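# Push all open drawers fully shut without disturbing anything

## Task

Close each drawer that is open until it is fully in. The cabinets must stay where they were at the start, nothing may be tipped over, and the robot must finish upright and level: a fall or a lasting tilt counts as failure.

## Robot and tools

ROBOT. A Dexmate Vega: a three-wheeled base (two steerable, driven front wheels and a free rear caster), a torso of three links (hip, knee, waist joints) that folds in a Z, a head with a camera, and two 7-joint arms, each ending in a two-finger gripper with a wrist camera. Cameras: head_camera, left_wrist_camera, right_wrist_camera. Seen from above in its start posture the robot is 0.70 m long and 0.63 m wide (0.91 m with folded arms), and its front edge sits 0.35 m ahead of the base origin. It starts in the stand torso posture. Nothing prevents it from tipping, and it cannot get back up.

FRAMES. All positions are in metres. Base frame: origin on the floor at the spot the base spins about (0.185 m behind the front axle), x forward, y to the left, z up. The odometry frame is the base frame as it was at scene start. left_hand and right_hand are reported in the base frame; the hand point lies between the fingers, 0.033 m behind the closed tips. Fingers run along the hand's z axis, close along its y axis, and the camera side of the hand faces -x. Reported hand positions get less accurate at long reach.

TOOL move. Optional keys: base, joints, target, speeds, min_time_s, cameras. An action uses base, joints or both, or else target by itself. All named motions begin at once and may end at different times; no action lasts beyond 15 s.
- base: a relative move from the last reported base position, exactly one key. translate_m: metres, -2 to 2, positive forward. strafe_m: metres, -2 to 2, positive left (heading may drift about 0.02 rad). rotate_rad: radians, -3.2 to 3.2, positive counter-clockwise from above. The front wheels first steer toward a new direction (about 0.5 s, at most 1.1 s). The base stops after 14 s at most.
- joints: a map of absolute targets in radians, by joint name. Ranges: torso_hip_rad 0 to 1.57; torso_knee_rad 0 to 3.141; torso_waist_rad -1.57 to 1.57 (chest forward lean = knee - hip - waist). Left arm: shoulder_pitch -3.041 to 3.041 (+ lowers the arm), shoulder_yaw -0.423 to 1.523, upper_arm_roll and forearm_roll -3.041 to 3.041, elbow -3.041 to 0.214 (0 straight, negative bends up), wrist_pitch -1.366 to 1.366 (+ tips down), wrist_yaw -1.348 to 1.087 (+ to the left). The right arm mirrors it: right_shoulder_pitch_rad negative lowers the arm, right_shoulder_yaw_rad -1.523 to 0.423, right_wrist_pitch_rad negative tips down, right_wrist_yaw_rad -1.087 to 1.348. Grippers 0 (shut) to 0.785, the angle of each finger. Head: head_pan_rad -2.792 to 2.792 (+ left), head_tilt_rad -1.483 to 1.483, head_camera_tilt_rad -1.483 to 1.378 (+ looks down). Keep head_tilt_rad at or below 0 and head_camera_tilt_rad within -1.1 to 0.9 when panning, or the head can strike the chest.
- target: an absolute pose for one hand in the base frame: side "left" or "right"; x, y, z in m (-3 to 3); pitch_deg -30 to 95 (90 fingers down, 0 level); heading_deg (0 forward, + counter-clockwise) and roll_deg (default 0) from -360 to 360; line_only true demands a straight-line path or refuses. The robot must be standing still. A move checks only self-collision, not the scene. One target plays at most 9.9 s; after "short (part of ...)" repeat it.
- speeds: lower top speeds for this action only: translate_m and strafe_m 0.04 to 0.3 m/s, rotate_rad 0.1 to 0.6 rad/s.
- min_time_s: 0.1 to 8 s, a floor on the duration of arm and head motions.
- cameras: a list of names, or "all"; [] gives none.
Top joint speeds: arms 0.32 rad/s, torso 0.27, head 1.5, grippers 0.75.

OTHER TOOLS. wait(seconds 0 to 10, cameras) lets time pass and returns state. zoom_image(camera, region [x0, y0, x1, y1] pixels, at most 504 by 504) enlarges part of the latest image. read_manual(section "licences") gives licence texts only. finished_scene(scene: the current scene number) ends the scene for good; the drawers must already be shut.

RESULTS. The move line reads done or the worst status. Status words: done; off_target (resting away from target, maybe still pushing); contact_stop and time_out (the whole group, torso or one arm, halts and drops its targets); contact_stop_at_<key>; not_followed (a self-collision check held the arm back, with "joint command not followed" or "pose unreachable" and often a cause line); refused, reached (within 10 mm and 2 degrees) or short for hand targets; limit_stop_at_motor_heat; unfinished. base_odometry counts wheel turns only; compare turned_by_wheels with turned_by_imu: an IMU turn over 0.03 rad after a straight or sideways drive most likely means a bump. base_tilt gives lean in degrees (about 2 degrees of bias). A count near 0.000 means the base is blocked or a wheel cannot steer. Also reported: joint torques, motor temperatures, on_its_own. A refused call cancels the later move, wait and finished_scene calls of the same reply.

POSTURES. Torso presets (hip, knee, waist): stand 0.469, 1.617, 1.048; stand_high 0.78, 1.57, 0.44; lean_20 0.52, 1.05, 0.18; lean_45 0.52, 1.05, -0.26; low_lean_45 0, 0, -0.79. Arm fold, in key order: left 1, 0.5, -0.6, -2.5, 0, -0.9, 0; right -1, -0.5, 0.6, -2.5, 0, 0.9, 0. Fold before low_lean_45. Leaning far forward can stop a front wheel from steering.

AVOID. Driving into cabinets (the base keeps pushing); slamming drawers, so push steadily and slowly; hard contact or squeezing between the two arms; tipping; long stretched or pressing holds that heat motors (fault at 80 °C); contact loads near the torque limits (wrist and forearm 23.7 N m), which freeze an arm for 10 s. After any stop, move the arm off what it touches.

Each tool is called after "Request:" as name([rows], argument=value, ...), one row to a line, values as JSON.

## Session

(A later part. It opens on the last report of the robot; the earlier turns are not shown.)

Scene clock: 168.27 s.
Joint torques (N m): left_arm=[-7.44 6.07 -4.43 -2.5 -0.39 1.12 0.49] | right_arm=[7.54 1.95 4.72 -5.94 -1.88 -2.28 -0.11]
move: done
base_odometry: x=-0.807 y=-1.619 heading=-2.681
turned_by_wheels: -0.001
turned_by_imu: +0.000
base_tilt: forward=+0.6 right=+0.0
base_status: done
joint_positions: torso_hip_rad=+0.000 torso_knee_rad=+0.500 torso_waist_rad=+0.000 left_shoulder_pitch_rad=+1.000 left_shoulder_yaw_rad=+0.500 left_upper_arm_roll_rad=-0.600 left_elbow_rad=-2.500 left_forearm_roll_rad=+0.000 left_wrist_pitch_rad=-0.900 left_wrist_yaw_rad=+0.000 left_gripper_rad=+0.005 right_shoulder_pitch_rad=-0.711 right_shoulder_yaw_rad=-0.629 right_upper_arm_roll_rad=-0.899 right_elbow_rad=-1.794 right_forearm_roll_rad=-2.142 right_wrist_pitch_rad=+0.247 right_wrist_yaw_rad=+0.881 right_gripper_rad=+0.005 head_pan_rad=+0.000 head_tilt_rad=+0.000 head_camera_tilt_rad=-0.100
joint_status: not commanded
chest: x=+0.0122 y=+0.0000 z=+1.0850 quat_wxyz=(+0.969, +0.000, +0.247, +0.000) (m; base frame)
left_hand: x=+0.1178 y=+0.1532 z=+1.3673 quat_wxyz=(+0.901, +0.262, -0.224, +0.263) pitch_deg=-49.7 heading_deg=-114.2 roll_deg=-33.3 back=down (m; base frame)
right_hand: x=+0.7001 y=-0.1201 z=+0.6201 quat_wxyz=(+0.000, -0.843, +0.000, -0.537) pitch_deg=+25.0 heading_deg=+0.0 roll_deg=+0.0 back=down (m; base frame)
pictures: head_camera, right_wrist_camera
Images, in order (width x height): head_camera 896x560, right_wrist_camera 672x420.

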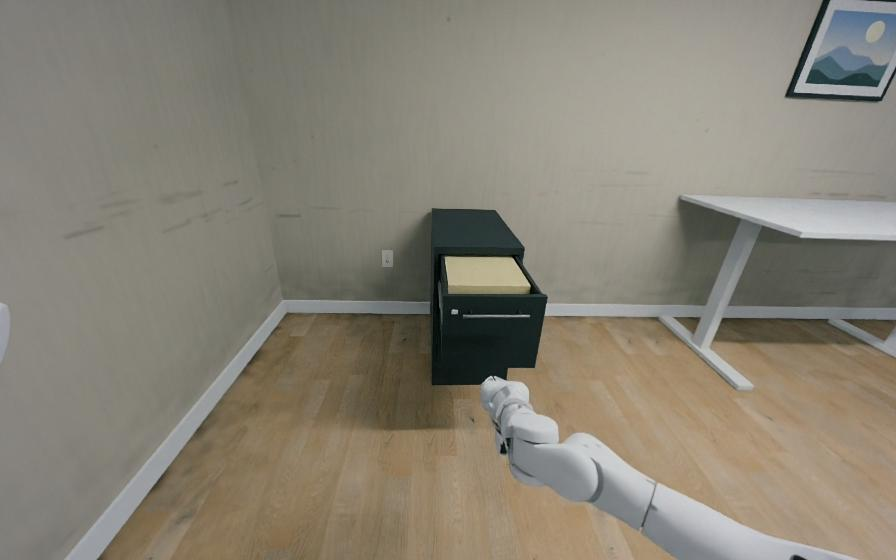

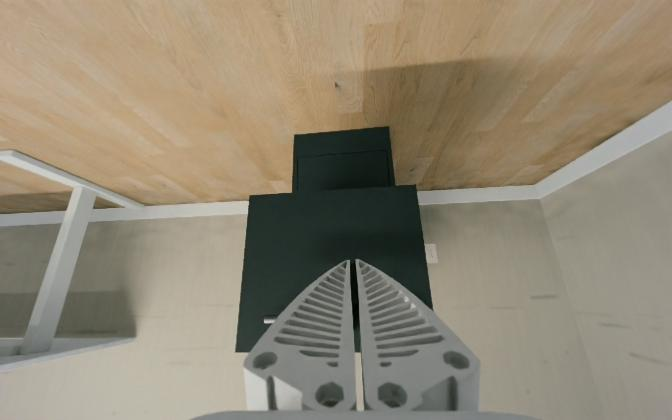

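Request:
move(base={"translate_m": 0.12}, cameras=["head_camera","right_wrist_camera"])

Scene clock: 175.40 s.
Joint torques (N m): left_arm=[-6.78 6.67 -5.67 -3.14 -0.52 2.09 0.34] | right_arm=[8.25 0.23 4.9 -5.64 -1.8 -1.8 -0.13]
move: done
base_odometry: x=-0.914 y=-1.673 heading=-2.682
turned_by_wheels: -0.001
turned_by_imu: +0.000
base_tilt: forward=+0.7 right=+0.0
base_status: done
joint_positions: torso_hip_rad=+0.000 torso_knee_rad=+0.500 torso_waist_rad=+0.000 left_shoulder_pitch_rad=+1.000 left_shoulder_yaw_rad=+0.500 left_upper_arm_roll_rad=-0.600 left_elbow_rad=-2.500 left_forearm_roll_rad=+0.000 left_wrist_pitch_rad=-0.900 left_wrist_yaw_rad=+0.000 left_gripper_rad=+0.005 right_shoulder_pitch_rad=-0.711 right_shoulder_yaw_rad=-0.629 right_upper_arm_roll_rad=-0.900 right_elbow_rad=-1.794 right_forearm_roll_rad=-2.142 right_wrist_pitch_rad=+0.247 right_wrist_yaw_rad=+0.881 right_gripper_rad=+0.005 head_pan_rad=+0.000 head_tilt_rad=+0.000 head_camera_tilt_rad=-0.100
joint_status: not commanded
chest: x=+0.0123 y=+0.0000 z=+1.0850 quat_wxyz=(+0.969, +0.000, +0.248, +0.000) (m; base frame)
left_hand: x=+0.1179 y=+0.1532 z=+1.3673 quat_wxyz=(+0.901, +0.262, -0.224, +0.263) pitch_deg=-49.7 heading_deg=-114.2 roll_deg=-33.3 back=down (m; base frame)
right_hand: x=+0.7001 y=-0.1201 z=+0.6200 quat_wxyz=(+0.000, -0.843, +0.000, -0.537) pitch_deg=+25.0 heading_deg=+0.0 roll_deg=+0.0 back=down (m; base frame)
pictures: head_camera, right_wrist_camera
Images, in order (width x height): head_camera 896x560, right_wrist_camera 672x420.

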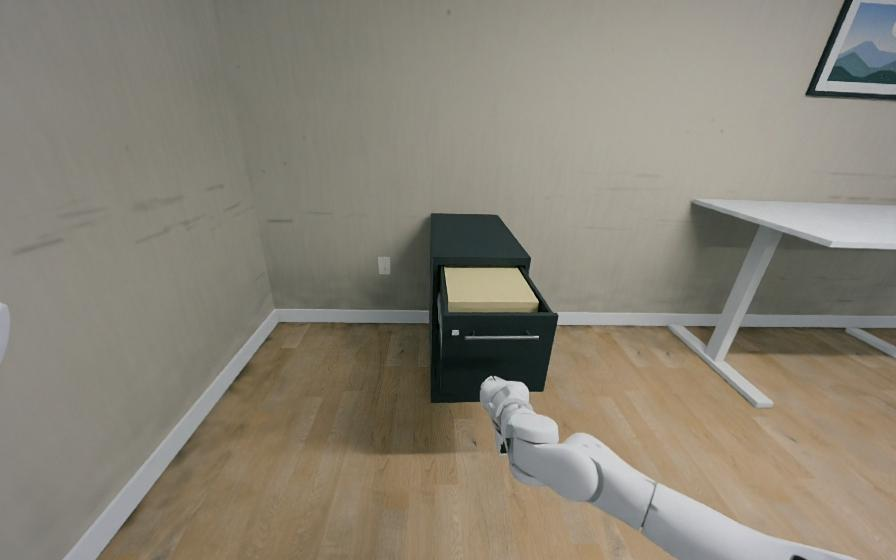

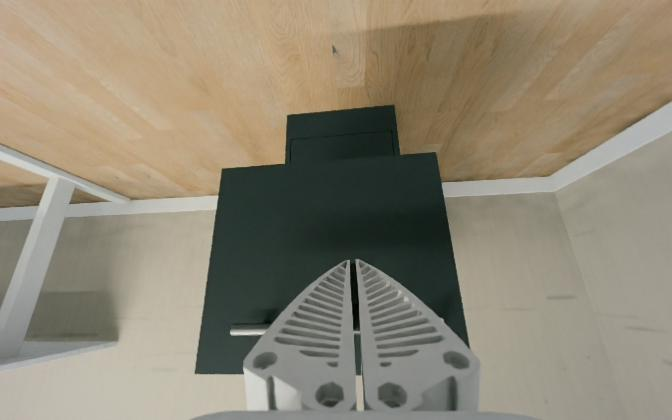

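Request:
move(base={"translate_m": 0.3}, speeds={"translate_m": 0.1}, cameras=["head_camera","right_wrist_camera"])

Scene clock: 183.83 s.
Joint torques (N m): left_arm=[-9.27 5.91 -4.87 -2.68 -0.29 1.18 0.79] | right_arm=[16.19 -0.06 11.82 -6.01 -1.85 -2.02 0.07]
move: done
base_odometry: x=-1.183 y=-1.806 heading=-2.683
turned_by_wheels: -0.001
turned_by_imu: +0.001
base_tilt: forward=+0.7 right=-0.1
base_status: done
joint_positions: torso_hip_rad=+0.000 torso_knee_rad=+0.500 torso_waist_rad=+0.000 left_shoulder_pitch_rad=+1.000 left_shoulder_yaw_rad=+0.500 left_upper_arm_roll_rad=-0.600 left_elbow_rad=-2.500 left_forearm_roll_rad=+0.000 left_wrist_pitch_rad=-0.900 left_wrist_yaw_rad=+0.000 left_gripper_rad=+0.005 right_shoulder_pitch_rad=-0.711 right_shoulder_yaw_rad=-0.629 right_upper_arm_roll_rad=-0.900 right_elbow_rad=-1.794 right_forearm_roll_rad=-2.142 right_wrist_pitch_rad=+0.247 right_wrist_yaw_rad=+0.881 right_gripper_rad=+0.005 head_pan_rad=+0.000 head_tilt_rad=+0.000 head_camera_tilt_rad=-0.100
joint_status: not commanded
chest: x=+0.0122 y=+0.0000 z=+1.0850 quat_wxyz=(+0.969, +0.000, +0.247, +0.000) (m; base frame)
left_hand: x=+0.1177 y=+0.1532 z=+1.3673 quat_wxyz=(+0.901, +0.262, -0.224, +0.263) pitch_deg=-49.7 heading_deg=-114.2 roll_deg=-33.3 back=down (m; base frame)
right_hand: x=+0.6996 y=-0.1198 z=+0.6196 quat_wxyz=(+0.000, -0.844, +0.000, -0.537) pitch_deg=+25.0 heading_deg=+0.0 roll_deg=+0.0 back=down (m; base frame)
pictures: head_camera, right_wrist_camera
Images, in order (width x height): head_camera 896x560, right_wrist_camera 672x420.

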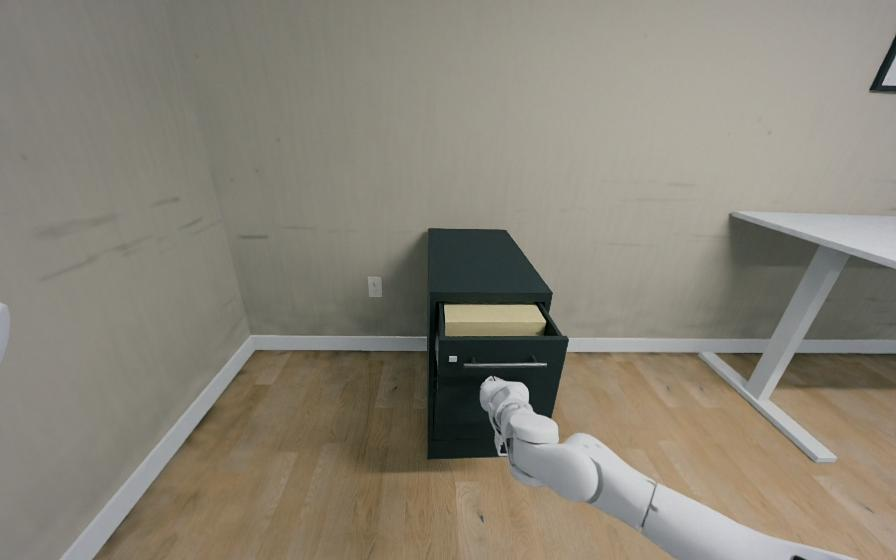

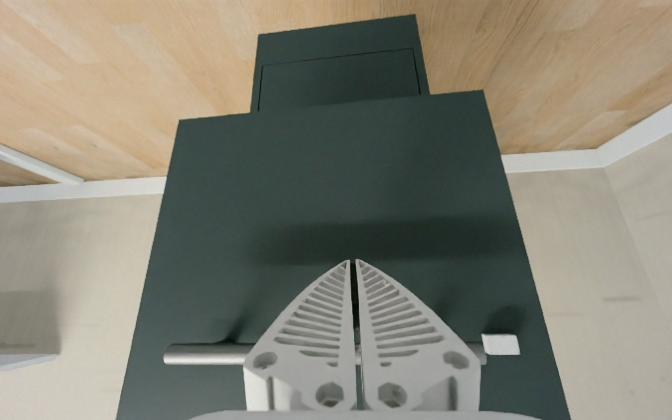

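Request:
move(base={"translate_m": 0.19}, speeds={"translate_m": 0.1}, cameras=["head_camera","right_wrist_camera"])

Scene clock: 192.37 s.
Joint torques (N m): left_arm=[-6.66 4.7 -5.42 -3.8 -0.82 1.72 0.64] | right_arm=[18.09 -0.19 12.01 -5.45 -1.83 -1.82 0.02]
move: done
base_odometry: x=-1.353 y=-1.890 heading=-2.683
turned_by_wheels: -0.001
turned_by_imu: +0.000
base_tilt: forward=+0.7 right=-0.1
base_status: done
joint_positions: torso_hip_rad=+0.000 torso_knee_rad=+0.500 torso_waist_rad=+0.000 left_shoulder_pitch_rad=+1.000 left_shoulder_yaw_rad=+0.500 left_upper_arm_roll_rad=-0.600 left_elbow_rad=-2.500 left_forearm_roll_rad=+0.000 left_wrist_pitch_rad=-0.900 left_wrist_yaw_rad=+0.000 left_gripper_rad=+0.005 right_shoulder_pitch_rad=-0.711 right_shoulder_yaw_rad=-0.629 right_upper_arm_roll_rad=-0.900 right_elbow_rad=-1.794 right_forearm_roll_rad=-2.142 right_wrist_pitch_rad=+0.247 right_wrist_yaw_rad=+0.881 right_gripper_rad=+0.005 head_pan_rad=+0.000 head_tilt_rad=+0.000 head_camera_tilt_rad=-0.100
joint_status: not commanded
chest: x=+0.0122 y=+0.0000 z=+1.0850 quat_wxyz=(+0.969, +0.000, +0.247, +0.000) (m; base frame)
left_hand: x=+0.1177 y=+0.1532 z=+1.3673 quat_wxyz=(+0.901, +0.262, -0.224, +0.263) pitch_deg=-49.7 heading_deg=-114.2 roll_deg=-33.3 back=down (m; base frame)
right_hand: x=+0.6996 y=-0.1198 z=+0.6195 quat_wxyz=(+0.000, -0.844, +0.000, -0.537) pitch_deg=+25.1 heading_deg=+0.0 roll_deg=+0.0 back=down (m; base frame)
pictures: head_camera, right_wrist_camera
Images, in order (width x height): head_camera 896x560, right_wrist_camera 672x420.

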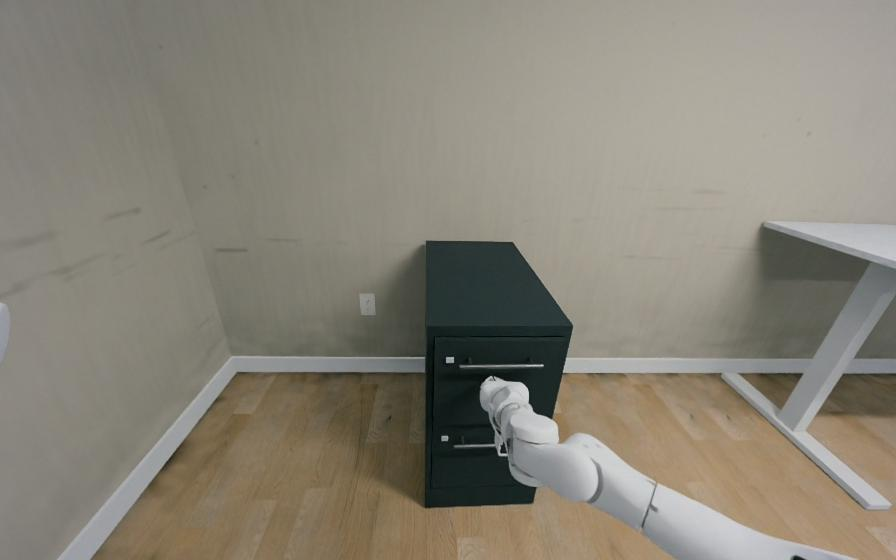

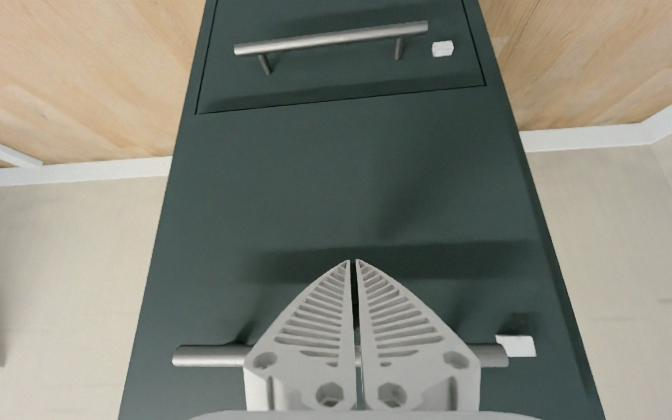

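Request:
zoom_image(camera="head_camera", region=[410, 300, 590, 520])

Request:
zoom_image(camera="right_wrist_camera", region=[120, 20, 600, 420])

Scaled by 2.291 from the camera's 896x560 image, which has a finer 960x600 frame.

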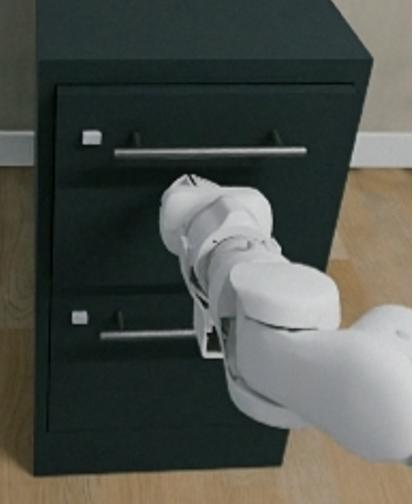

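Scaled by 1.050 from the camera's 672x420 image, which has a finer 960x600 frame.

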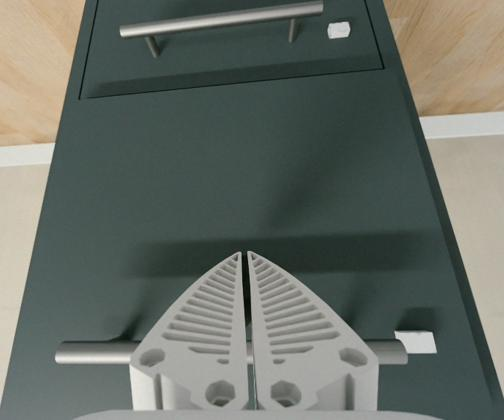

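Request:
move(base={"translate_m": 0.04}, speeds={"translate_m": 0.06}, cameras=["head_camera","right_wrist_camera"])

Request:
zoom_image(camera="head_camera", region=[410, 300, 590, 520])

Scene clock: 204.30 s.
Joint torques (N m): left_arm=[-8.66 7.12 -5.38 -2.85 -1.07 1.09 0.7] | right_arm=[17.9 -1.1 15.14 -3.94 -4.2 -3 -0.65]
move: done
base_odometry: x=-1.389 y=-1.908 heading=-2.684
turned_by_wheels: -0.001
turned_by_imu: +0.000
base_tilt: forward=+0.6 right=-0.1
base_status: done
joint_positions: torso_hip_rad=+0.000 torso_knee_rad=+0.500 torso_waist_rad=+0.000 left_shoulder_pitch_rad=+1.000 left_shoulder_yaw_rad=+0.500 left_upper_arm_roll_rad=-0.600 left_elbow_rad=-2.500 left_forearm_roll_rad=+0.000 left_wrist_pitch_rad=-0.900 left_wrist_yaw_rad=+0.000 left_gripper_rad=+0.005 right_shoulder_pitch_rad=-0.711 right_shoulder_yaw_rad=-0.629 right_upper_arm_roll_rad=-0.900 right_elbow_rad=-1.794 right_forearm_roll_rad=-2.142 right_wrist_pitch_rad=+0.248 right_wrist_yaw_rad=+0.881 right_gripper_rad=+0.005 head_pan_rad=+0.000 head_tilt_rad=+0.000 head_camera_tilt_rad=-0.100
joint_status: not commanded
chest: x=+0.0119 y=+0.0000 z=+1.0850 quat_wxyz=(+0.969, +0.000, +0.247, +0.000) (m; base frame)
left_hand: x=+0.1173 y=+0.1532 z=+1.3674 quat_wxyz=(+0.901, +0.262, -0.224, +0.263) pitch_deg=-49.7 heading_deg=-114.2 roll_deg=-33.2 back=down (m; base frame)
right_hand: x=+0.6993 y=-0.1196 z=+0.6195 quat_wxyz=(+0.000, -0.844, +0.000, -0.537) pitch_deg=+25.1 heading_deg=+0.0 roll_deg=+0.0 back=down (m; base frame)
pictures: head_camera, right_wrist_camera
Images, in order (width x height): head_camera 896x560, right_wrist_camera 672x420.

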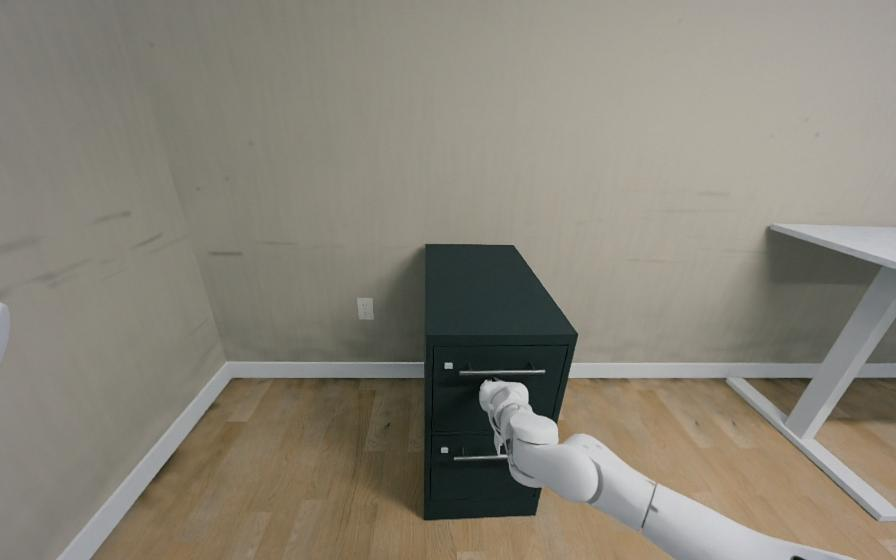

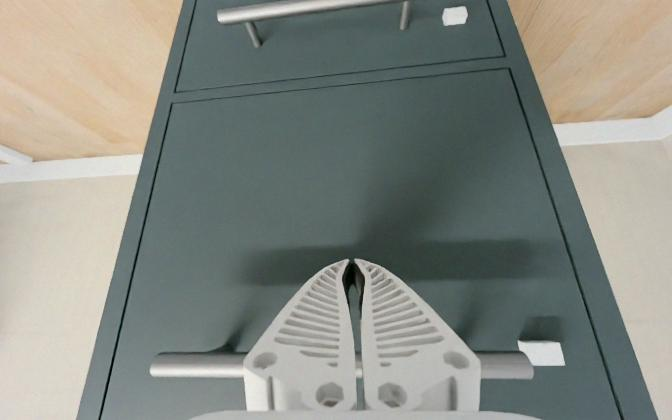

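Scaled by 2.291 from the camera's 896x560 image, which has a finer 960x600 frame.

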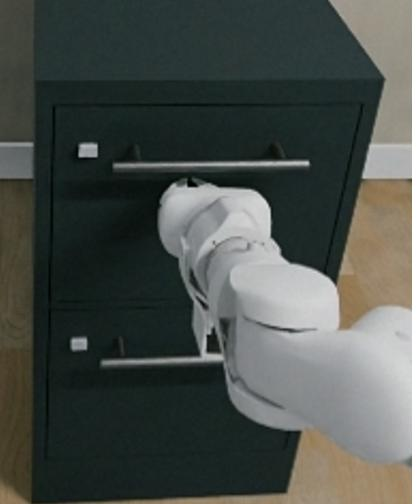

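Request:
move(base={"translate_m": -1.36}, cameras=[])

Request:
move(base={"rotate_rad": -1.57}, joints={"head_camera_tilt_rad": -0.2}, cameras=["head_camera"])

Scene clock: 219.20 s.
Joint torques (N m): left_arm=[-8.4 6.25 -3.7 -2.59 -1.27 1.46 0.79] | right_arm=[17.97 -0.56 11.99 -5.66 -1.76 -2.54 0.06]
move: done
base_odometry: x=-0.169 y=-1.307 heading=-2.685
turned_by_wheels: -0.001
turned_by_imu: -0.001
base_tilt: forward=+0.7 right=-0.1
base_status: done
joint_positions: torso_hip_rad=+0.000 torso_knee_rad=+0.500 torso_waist_rad=+0.000 left_shoulder_pitch_rad=+1.000 left_shoulder_yaw_rad=+0.500 left_upper_arm_roll_rad=-0.600 left_elbow_rad=-2.500 left_forearm_roll_rad=+0.000 left_wrist_pitch_rad=-0.900 left_wrist_yaw_rad=+0.000 left_gripper_rad=+0.005 right_shoulder_pitch_rad=-0.711 right_shoulder_yaw_rad=-0.629 right_upper_arm_roll_rad=-0.900 right_elbow_rad=-1.794 right_forearm_roll_rad=-2.142 right_wrist_pitch_rad=+0.247 right_wrist_yaw_rad=+0.881 right_gripper_rad=+0.005 head_pan_rad=+0.000 head_tilt_rad=+0.000 head_camera_tilt_rad=-0.100
joint_status: not commanded
chest: x=+0.0121 y=+0.0000 z=+1.0850 quat_wxyz=(+0.969, +0.000, +0.247, +0.000) (m; base frame)
left_hand: x=+0.1177 y=+0.1532 z=+1.3673 quat_wxyz=(+0.901, +0.262, -0.224, +0.263) pitch_deg=-49.7 heading_deg=-114.2 roll_deg=-33.3 back=down (m; base frame)
right_hand: x=+0.6996 y=-0.1198 z=+0.6195 quat_wxyz=(+0.000, -0.844, +0.000, -0.537) pitch_deg=+25.1 heading_deg=+0.0 roll_deg=+0.0 back=down (m; base frame)
pictures: none
No camera images: "cameras" was empty.

Scene clock: 223.37 s.
Joint torques (N m): left_arm=[-8.11 7 -4.83 -3.12 -0.83 0.87 0.85] | right_arm=[17.68 -0.63 12.08 -6.33 -1.83 -1.58 0]
move: done
base_odometry: x=-0.170 y=-1.307 heading=+2.026
turned_by_wheels: -1.572
turned_by_imu: -1.542
base_tilt: forward=+0.6 right=-0.1
base_status: done
joint_positions: torso_hip_rad=+0.000 torso_knee_rad=+0.500 torso_waist_rad=+0.000 left_shoulder_pitch_rad=+1.000 left_shoulder_yaw_rad=+0.500 left_upper_arm_roll_rad=-0.600 left_elbow_rad=-2.500 left_forearm_roll_rad=+0.000 left_wrist_pitch_rad=-0.900 left_wrist_yaw_rad=+0.000 left_gripper_rad=+0.005 right_shoulder_pitch_rad=-0.711 right_shoulder_yaw_rad=-0.629 right_upper_arm_roll_rad=-0.900 right_elbow_rad=-1.794 right_forearm_roll_rad=-2.142 right_wrist_pitch_rad=+0.247 right_wrist_yaw_rad=+0.881 right_gripper_rad=+0.005 head_pan_rad=+0.000 head_tilt_rad=+0.000 head_camera_tilt_rad=-0.200
joint_status: all done
chest: x=+0.0121 y=+0.0000 z=+1.0850 quat_wxyz=(+0.969, +0.000, +0.247, +0.000) (m; base frame)
left_hand: x=+0.1177 y=+0.1532 z=+1.3673 quat_wxyz=(+0.901, +0.262, -0.224, +0.263) pitch_deg=-49.7 heading_deg=-114.2 roll_deg=-33.3 back=down (m; base frame)
right_hand: x=+0.6996 y=-0.1198 z=+0.6195 quat_wxyz=(+0.000, -0.844, +0.000, -0.537) pitch_deg=+25.1 heading_deg=+0.0 roll_deg=+0.0 back=down (m; base frame)
pictures: head_camera
Images, in order (width x height): head_camera 896x560.

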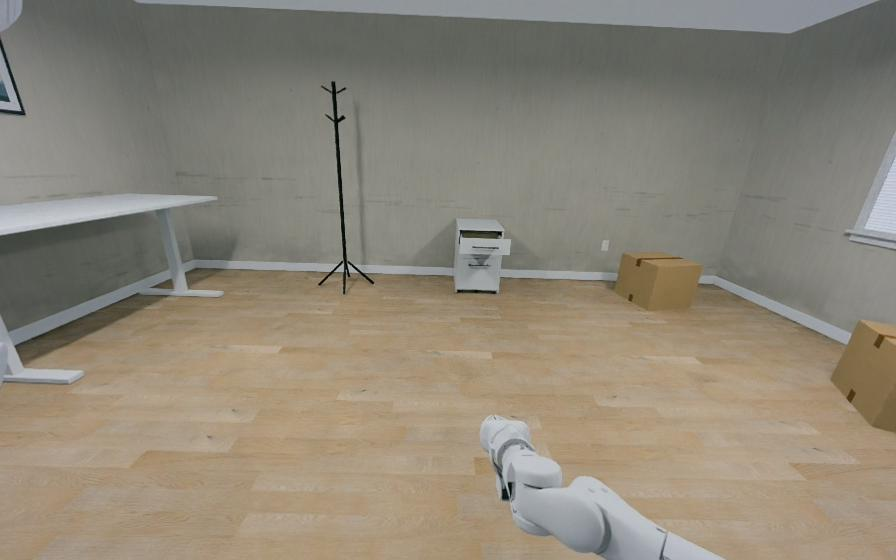

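Request:
zoom_image(camera="head_camera", region=[430, 200, 530, 310])

Scaled by 4.582 from the camera's 896x560 image, which has a finer 960x600 frame.

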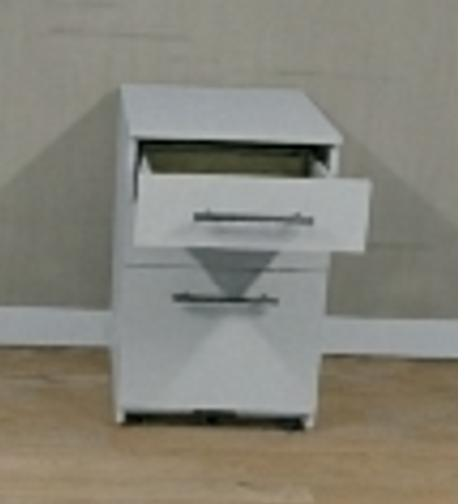

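Request:
move(base={"rotate_rad": -0.07}, cameras=[])

Request:
move(base={"translate_m": 1.6}, joints={"head_camera_tilt_rad": -0.1}, cameras=["head_camera"])

Request:
zoom_image(camera="head_camera", region=[400, 180, 600, 380])

Scene clock: 243.70 s.
Joint torques (N m): left_arm=[-8.52 5.6 -4.12 -2.54 0.02 0.95 0.92] | right_arm=[17.78 -1.2 12.1 -6.38 -1.78 -1.58 0]
move: done
base_odometry: x=-0.171 y=-1.307 heading=+1.956
turned_by_wheels: -0.070
turned_by_imu: -0.068
base_tilt: forward=+0.7 right=-0.1
base_status: done
joint_positions: torso_hip_rad=+0.000 torso_knee_rad=+0.500 torso_waist_rad=+0.000 left_shoulder_pitch_rad=+1.000 left_shoulder_yaw_rad=+0.500 left_upper_arm_roll_rad=-0.600 left_elbow_rad=-2.500 left_forearm_roll_rad=+0.000 left_wrist_pitch_rad=-0.900 left_wrist_yaw_rad=+0.000 left_gripper_rad=+0.005 right_shoulder_pitch_rad=-0.711 right_shoulder_yaw_rad=-0.629 right_upper_arm_roll_rad=-0.900 right_elbow_rad=-1.794 right_forearm_roll_rad=-2.142 right_wrist_pitch_rad=+0.247 right_wrist_yaw_rad=+0.881 right_gripper_rad=+0.005 head_pan_rad=+0.000 head_tilt_rad=+0.000 head_camera_tilt_rad=-0.200
joint_status: not commanded
chest: x=+0.0121 y=+0.0000 z=+1.0850 quat_wxyz=(+0.969, +0.000, +0.247, +0.000) (m; base frame)
left_hand: x=+0.1177 y=+0.1532 z=+1.3673 quat_wxyz=(+0.901, +0.262, -0.224, +0.263) pitch_deg=-49.7 heading_deg=-114.2 roll_deg=-33.3 back=down (m; base frame)
right_hand: x=+0.6996 y=-0.1198 z=+0.6195 quat_wxyz=(+0.000, -0.844, +0.000, -0.537) pitch_deg=+25.1 heading_deg=+0.0 roll_deg=+0.0 back=down (m; base frame)
pictures: none
No camera images: "cameras" was empty.

Scene clock: 250.83 s.
Joint torques (N m): left_arm=[-9.93 6.06 -6.4 -3.22 -0.47 2.02 0.6] | right_arm=[17.39 -1.66 11.62 -6.32 -1.7 -2.18 -0.03]
move: done
base_odometry: x=-0.776 y=+0.174 heading=+1.955
turned_by_wheels: -0.001
turned_by_imu: +0.002
base_tilt: forward=+0.7 right=-0.1
base_status: done
joint_positions: torso_hip_rad=+0.000 torso_knee_rad=+0.500 torso_waist_rad=+0.000 left_shoulder_pitch_rad=+1.000 left_shoulder_yaw_rad=+0.500 left_upper_arm_roll_rad=-0.600 left_elbow_rad=-2.500 left_forearm_roll_rad=+0.000 left_wrist_pitch_rad=-0.900 left_wrist_yaw_rad=+0.000 left_gripper_rad=+0.005 right_shoulder_pitch_rad=-0.711 right_shoulder_yaw_rad=-0.629 right_upper_arm_roll_rad=-0.900 right_elbow_rad=-1.794 right_forearm_roll_rad=-2.142 right_wrist_pitch_rad=+0.247 right_wrist_yaw_rad=+0.881 right_gripper_rad=+0.005 head_pan_rad=+0.000 head_tilt_rad=+0.000 head_camera_tilt_rad=-0.100
joint_status: all done
chest: x=+0.0122 y=+0.0000 z=+1.0850 quat_wxyz=(+0.969, +0.000, +0.247, +0.000) (m; base frame)
left_hand: x=+0.1178 y=+0.1532 z=+1.3673 quat_wxyz=(+0.901, +0.262, -0.224, +0.263) pitch_deg=-49.7 heading_deg=-114.2 roll_deg=-33.3 back=down (m; base frame)
right_hand: x=+0.6996 y=-0.1198 z=+0.6195 quat_wxyz=(+0.000, -0.844, +0.000, -0.537) pitch_deg=+25.1 heading_deg=+0.0 roll_deg=+0.0 back=down (m; base frame)
pictures: head_camera
Images, in order (width x height): head_camera 896x560.

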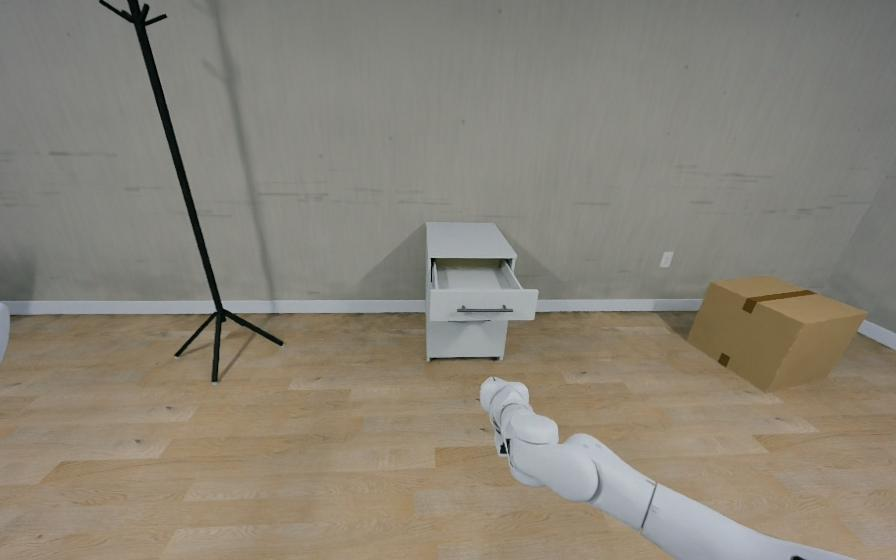

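Scaled by 2.520 from the camera's 896x560 image, which has a finer 960x600 frame.

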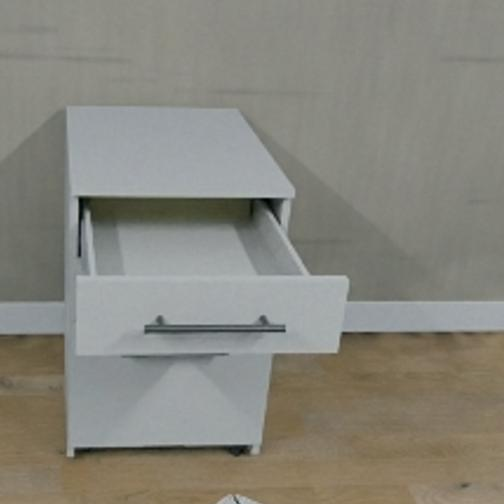

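Request:
move(base={"translate_m": 0.35}, cameras=["head_camera","right_wrist_camera"])

Request:
zoom_image(camera="head_camera", region=[400, 200, 600, 450])

Scene clock: 264.37 s.
Joint torques (N m): left_arm=[-7.71 3.97 -5.95 -2.29 -0.74 1.26 0.51] | right_arm=[17.88 -0.76 11.91 -6.03 -1.75 -2.28 -0.12]
move: done
base_odometry: x=-0.908 y=+0.498 heading=+1.955
turned_by_wheels: +0.000
turned_by_imu: +0.001
base_tilt: forward=+0.6 right=-0.1
base_status: done
joint_positions: torso_hip_rad=+0.000 torso_knee_rad=+0.500 torso_waist_rad=+0.000 left_shoulder_pitch_rad=+1.000 left_shoulder_yaw_rad=+0.500 left_upper_arm_roll_rad=-0.600 left_elbow_rad=-2.500 left_forearm_roll_rad=+0.000 left_wrist_pitch_rad=-0.900 left_wrist_yaw_rad=+0.000 left_gripper_rad=+0.005 right_shoulder_pitch_rad=-0.711 right_shoulder_yaw_rad=-0.629 right_upper_arm_roll_rad=-0.900 right_elbow_rad=-1.794 right_forearm_roll_rad=-2.142 right_wrist_pitch_rad=+0.247 right_wrist_yaw_rad=+0.881 right_gripper_rad=+0.005 head_pan_rad=+0.000 head_tilt_rad=+0.000 head_camera_tilt_rad=-0.100
joint_status: not commanded
chest: x=+0.0122 y=+0.0000 z=+1.0850 quat_wxyz=(+0.969, +0.000, +0.247, +0.000) (m; base frame)
left_hand: x=+0.1178 y=+0.1532 z=+1.3673 quat_wxyz=(+0.901, +0.262, -0.224, +0.263) pitch_deg=-49.7 heading_deg=-114.2 roll_deg=-33.3 back=down (m; base frame)
right_hand: x=+0.6996 y=-0.1198 z=+0.6194 quat_wxyz=(+0.000, -0.844, +0.000, -0.537) pitch_deg=+25.1 heading_deg=+0.0 roll_deg=+0.0 back=down (m; base frame)
pictures: head_camera, right_wrist_camera
Images, in order (width x height): head_camera 896x560, right_wrist_camera 672x420.

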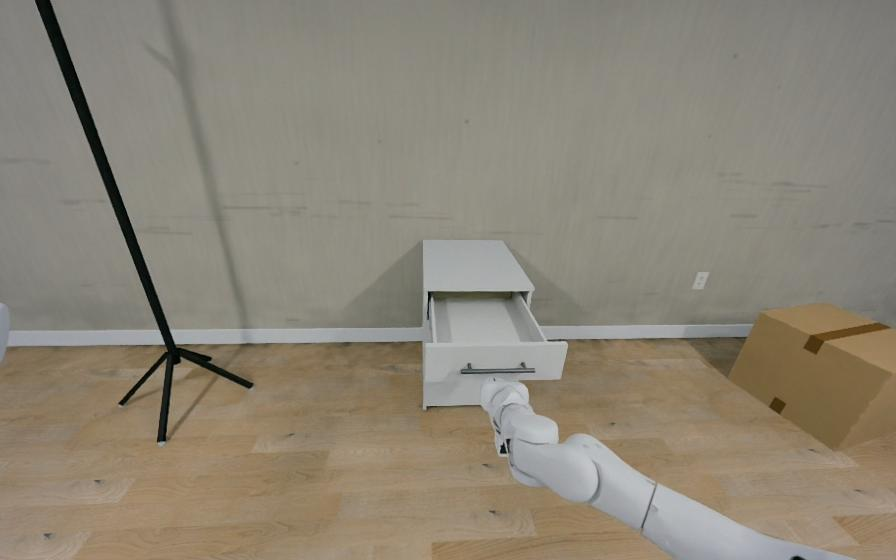

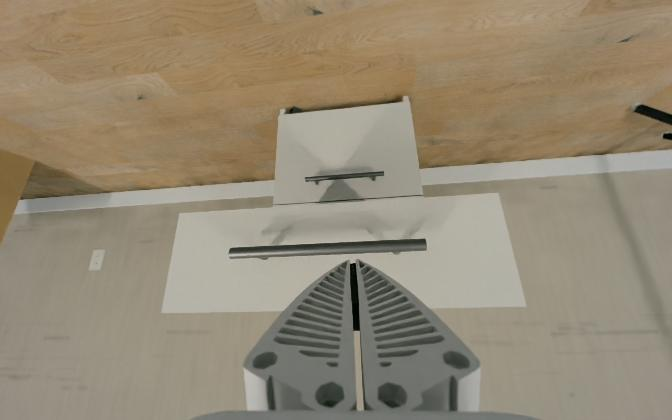

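Scaled by 2.016 from the camera's 896x560 image, which has a finer 960x600 frame.

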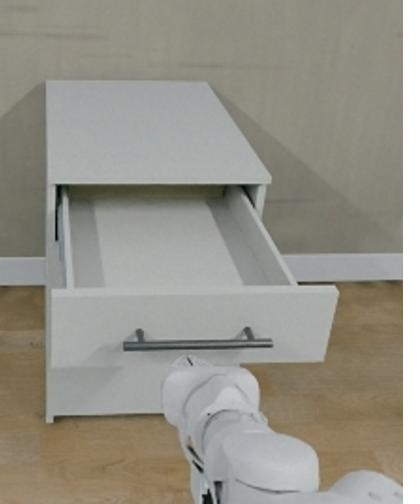

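Request:
move(target={"side":"right","x":0.70,"y":-0.12,"z":0.653,"pitch_deg":25,"heading_deg":0,"roll_deg":180}, cameras=["head_camera","right_wrist_camera"])

Request:
zoom_image(camera="head_camera", region=[400, 200, 600, 450])

Scene clock: 280.90 s.
Joint torques (N m): left_arm=[-7.15 6.33 -6.3 -1.88 0.1 1.84 0.45] | right_arm=[18.91 -3.45 12.86 -10.11 -0.94 -0.98 0.11]
move: done
base_odometry: x=-0.908 y=+0.498 heading=+1.955
turned_by_wheels: +0.000
turned_by_imu: +0.001
base_tilt: forward=+0.7 right=-0.1
base_status: not commanded
joint_positions: torso_hip_rad=+0.000 torso_knee_rad=+0.500 torso_waist_rad=+0.000 left_shoulder_pitch_rad=+1.000 left_shoulder_yaw_rad=+0.500 left_upper_arm_roll_rad=-0.600 left_elbow_rad=-2.500 left_forearm_roll_rad=+0.000 left_wrist_pitch_rad=-0.900 left_wrist_yaw_rad=+0.000 left_gripper_rad=+0.005 right_shoulder_pitch_rad=-0.694 right_shoulder_yaw_rad=-0.656 right_upper_arm_roll_rad=-0.868 right_elbow_rad=-1.883 right_forearm_roll_rad=-2.090 right_wrist_pitch_rad=+0.316 right_wrist_yaw_rad=+0.932 right_gripper_rad=+0.005 head_pan_rad=+0.000 head_tilt_rad=+0.000 head_camera_tilt_rad=-0.100
joint_status: not commanded
chest: x=+0.0122 y=+0.0000 z=+1.0850 quat_wxyz=(+0.969, +0.000, +0.247, +0.000) (m; base frame)
left_hand: x=+0.1178 y=+0.1532 z=+1.3673 quat_wxyz=(+0.901, +0.262, -0.224, +0.263) pitch_deg=-49.7 heading_deg=-114.2 roll_deg=-33.3 back=down (m; base frame)
right_hand: x=+0.6997 y=-0.1199 z=+0.6502 quat_wxyz=(+0.000, -0.844, +0.000, -0.537) pitch_deg=+25.1 heading_deg=+0.0 roll_deg=+0.0 back=down (m; base frame)
right_hand_status: reached (straight line, planned for 0.6 s): 3 mm and 0.1 deg off.
pictures: head_camera, right_wrist_camera
Images, in order (width x height): head_camera 896x560, right_wrist_camera 672x420.

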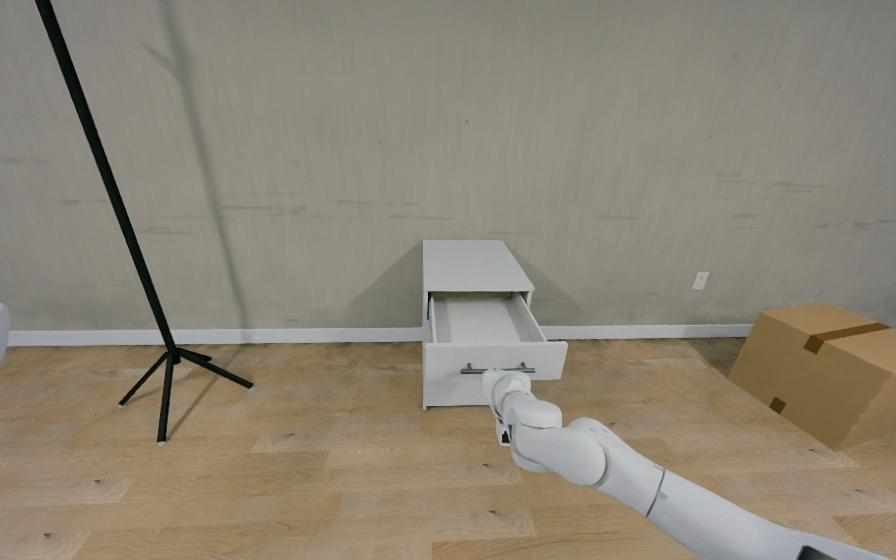

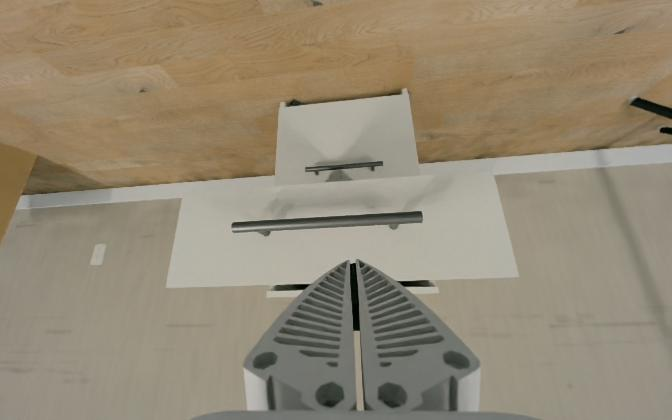

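Scaled by 2.016 from the camera's 896x560 image, which has a finer 960x600 frame.

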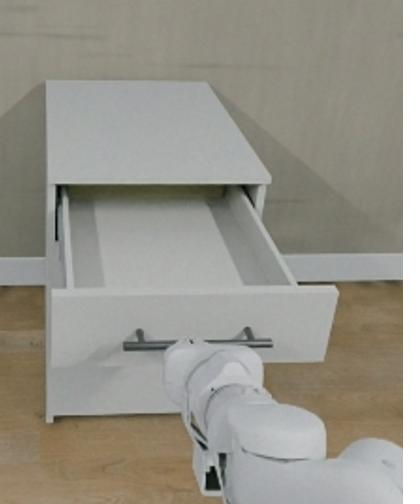

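Request:
move(target={"side":"right","x":0.70,"y":-0.12,"z":0.631,"pitch_deg":25,"heading_deg":0,"roll_deg":180}, cameras=[])

Request:
move(base={"translate_m": 0.05}, speeds={"translate_m": 0.08}, cameras=["head_camera","right_wrist_camera"])

Request:
zoom_image(camera="head_camera", region=[400, 200, 600, 450])

Scene clock: 297.37 s.
Joint torques (N m): left_arm=[-6.48 8.87 -4.32 -3.17 -0.18 1.9 0.77] | right_arm=[7.42 1.34 4.83 -5.6 -1.85 -2.63 -0.15]
move: done
base_odometry: x=-0.908 y=+0.498 heading=+1.955
turned_by_wheels: +0.000
turned_by_imu: +0.001
base_tilt: forward=+0.7 right=-0.1
base_status: not commanded
joint_positions: torso_hip_rad=+0.000 torso_knee_rad=+0.500 torso_waist_rad=+0.000 left_shoulder_pitch_rad=+1.000 left_shoulder_yaw_rad=+0.500 left_upper_arm_roll_rad=-0.600 left_elbow_rad=-2.500 left_forearm_roll_rad=+0.000 left_wrist_pitch_rad=-0.900 left_wrist_yaw_rad=+0.000 left_gripper_rad=+0.005 right_shoulder_pitch_rad=-0.704 right_shoulder_yaw_rad=-0.641 right_upper_arm_roll_rad=-0.886 right_elbow_rad=-1.833 right_forearm_roll_rad=-2.121 right_wrist_pitch_rad=+0.277 right_wrist_yaw_rad=+0.902 right_gripper_rad=+0.005 head_pan_rad=+0.000 head_tilt_rad=+0.000 head_camera_tilt_rad=-0.100
joint_status: not commanded
chest: x=+0.0122 y=+0.0000 z=+1.0850 quat_wxyz=(+0.969, +0.000, +0.247, +0.000) (m; base frame)
left_hand: x=+0.1178 y=+0.1532 z=+1.3673 quat_wxyz=(+0.901, +0.262, -0.224, +0.263) pitch_deg=-49.7 heading_deg=-114.2 roll_deg=-33.3 back=down (m; base frame)
right_hand: x=+0.7001 y=-0.1201 z=+0.6331 quat_wxyz=(+0.000, -0.843, +0.000, -0.537) pitch_deg=+25.0 heading_deg=+0.0 roll_deg=+0.0 back=down (m; base frame)
right_hand_status: reached (straight line, planned for 0.5 s): 2 mm and 0.0 deg off.
pictures: none
No camera images: "cameras" was empty.

Scene clock: 298.87 s.
Joint torques (N m): left_arm=[-7.74 7.4 -3.6 -2.24 -0.93 1.77 0.66] | right_arm=[7.58 2.08 4.84 -5.17 -1.96 -1.96 -0.24]
move: done
base_odometry: x=-0.927 y=+0.544 heading=+1.955
turned_by_wheels: +0.000
turned_by_imu: +0.000
base_tilt: forward=+0.7 right=+0.0
base_status: done
joint_positions: torso_hip_rad=+0.000 torso_knee_rad=+0.500 torso_waist_rad=+0.000 left_shoulder_pitch_rad=+1.000 left_shoulder_yaw_rad=+0.500 left_upper_arm_roll_rad=-0.600 left_elbow_rad=-2.500 left_forearm_roll_rad=+0.000 left_wrist_pitch_rad=-0.900 left_wrist_yaw_rad=+0.000 left_gripper_rad=+0.005 right_shoulder_pitch_rad=-0.705 right_shoulder_yaw_rad=-0.639 right_upper_arm_roll_rad=-0.888 right_elbow_rad=-1.828 right_forearm_roll_rad=-2.125 right_wrist_pitch_rad=+0.272 right_wrist_yaw_rad=+0.899 right_gripper_rad=+0.005 head_pan_rad=+0.000 head_tilt_rad=+0.000 head_camera_tilt_rad=-0.100
joint_status: not commanded
chest: x=+0.0122 y=+0.0000 z=+1.0850 quat_wxyz=(+0.969, +0.000, +0.247, +0.000) (m; base frame)
left_hand: x=+0.1178 y=+0.1532 z=+1.3673 quat_wxyz=(+0.901, +0.262, -0.224, +0.263) pitch_deg=-49.7 heading_deg=-114.2 roll_deg=-33.3 back=down (m; base frame)
right_hand: x=+0.7001 y=-0.1201 z=+0.6312 quat_wxyz=(+0.000, -0.843, +0.000, -0.537) pitch_deg=+25.0 heading_deg=+0.0 roll_deg=+0.0 back=down (m; base frame)
pictures: head_camera, right_wrist_camera
Images, in order (width x height): head_camera 896x560, right_wrist_camera 672x420.

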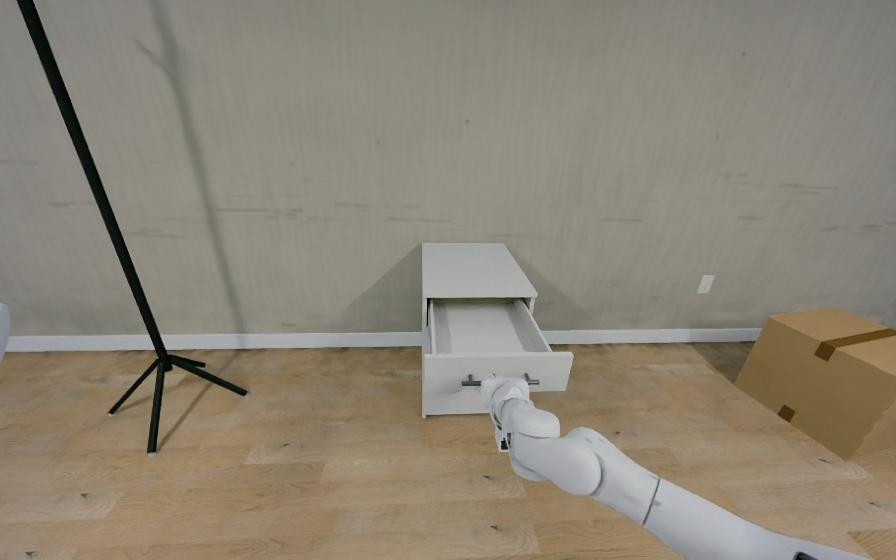

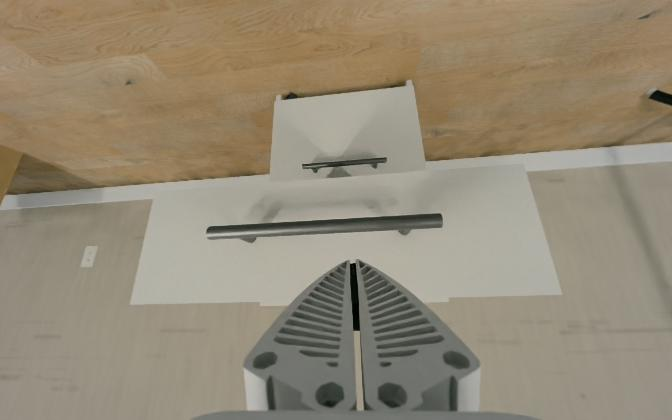

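Scaled by 2.016 from the camera's 896x560 image, which has a finer 960x600 frame.

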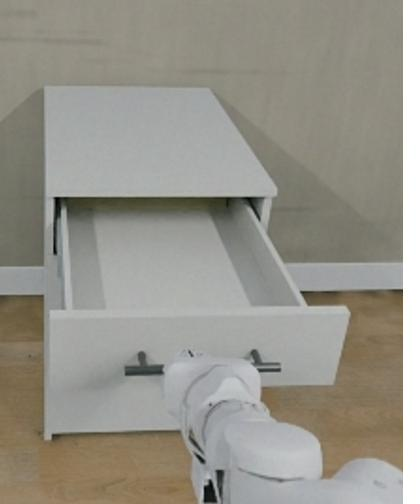

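Request:
move(base={"translate_m": 0.05}, speeds={"translate_m": 0.08}, cameras=["head_camera","right_wrist_camera"])

Scene clock: 304.73 s.
Joint torques (N m): left_arm=[-6.8 7.08 -5.85 -1.47 -0.78 0.51 0.97] | right_arm=[7.85 1.37 5.04 -6.14 -1.81 -2.46 -0.14]
move: done
base_odometry: x=-0.946 y=+0.591 heading=+1.954
turned_by_wheels: -0.001
turned_by_imu: +0.000
base_tilt: forward=+0.7 right=+0.0
base_status: done
joint_positions: torso_hip_rad=+0.000 torso_knee_rad=+0.500 torso_waist_rad=+0.000 left_shoulder_pitch_rad=+1.000 left_shoulder_yaw_rad=+0.500 left_upper_arm_roll_rad=-0.600 left_elbow_rad=-2.500 left_forearm_roll_rad=+0.000 left_wrist_pitch_rad=-0.900 left_wrist_yaw_rad=+0.000 left_gripper_rad=+0.005 right_shoulder_pitch_rad=-0.705 right_shoulder_yaw_rad=-0.639 right_upper_arm_roll_rad=-0.888 right_elbow_rad=-1.827 right_forearm_roll_rad=-2.125 right_wrist_pitch_rad=+0.272 right_wrist_yaw_rad=+0.899 right_gripper_rad=+0.005 head_pan_rad=+0.000 head_tilt_rad=+0.000 head_camera_tilt_rad=-0.100
joint_status: not commanded
chest: x=+0.0122 y=+0.0000 z=+1.0850 quat_wxyz=(+0.969, +0.000, +0.247, +0.000) (m; base frame)
left_hand: x=+0.1178 y=+0.1532 z=+1.3673 quat_wxyz=(+0.901, +0.262, -0.224, +0.263) pitch_deg=-49.7 heading_deg=-114.2 roll_deg=-33.3 back=down (m; base frame)
right_hand: x=+0.7001 y=-0.1201 z=+0.6311 quat_wxyz=(+0.000, -0.843, +0.000, -0.537) pitch_deg=+25.0 heading_deg=+0.0 roll_deg=+0.0 back=down (m; base frame)
pictures: head_camera, right_wrist_camera
Images, in order (width x height): head_camera 896x560, right_wrist_camera 672x420.

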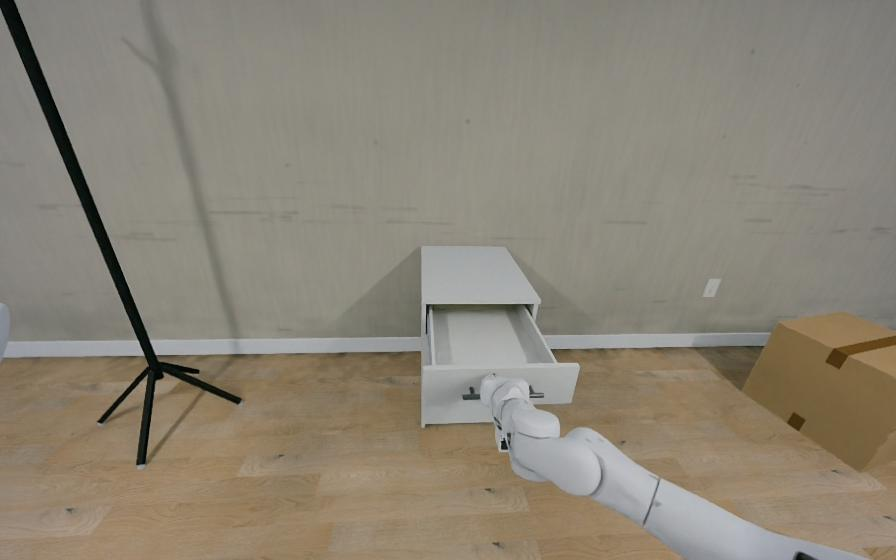

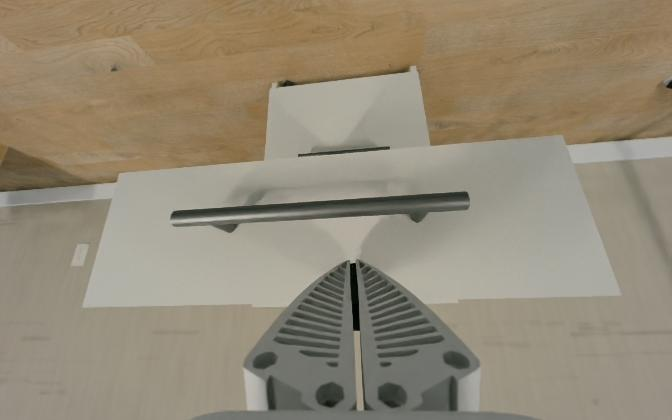

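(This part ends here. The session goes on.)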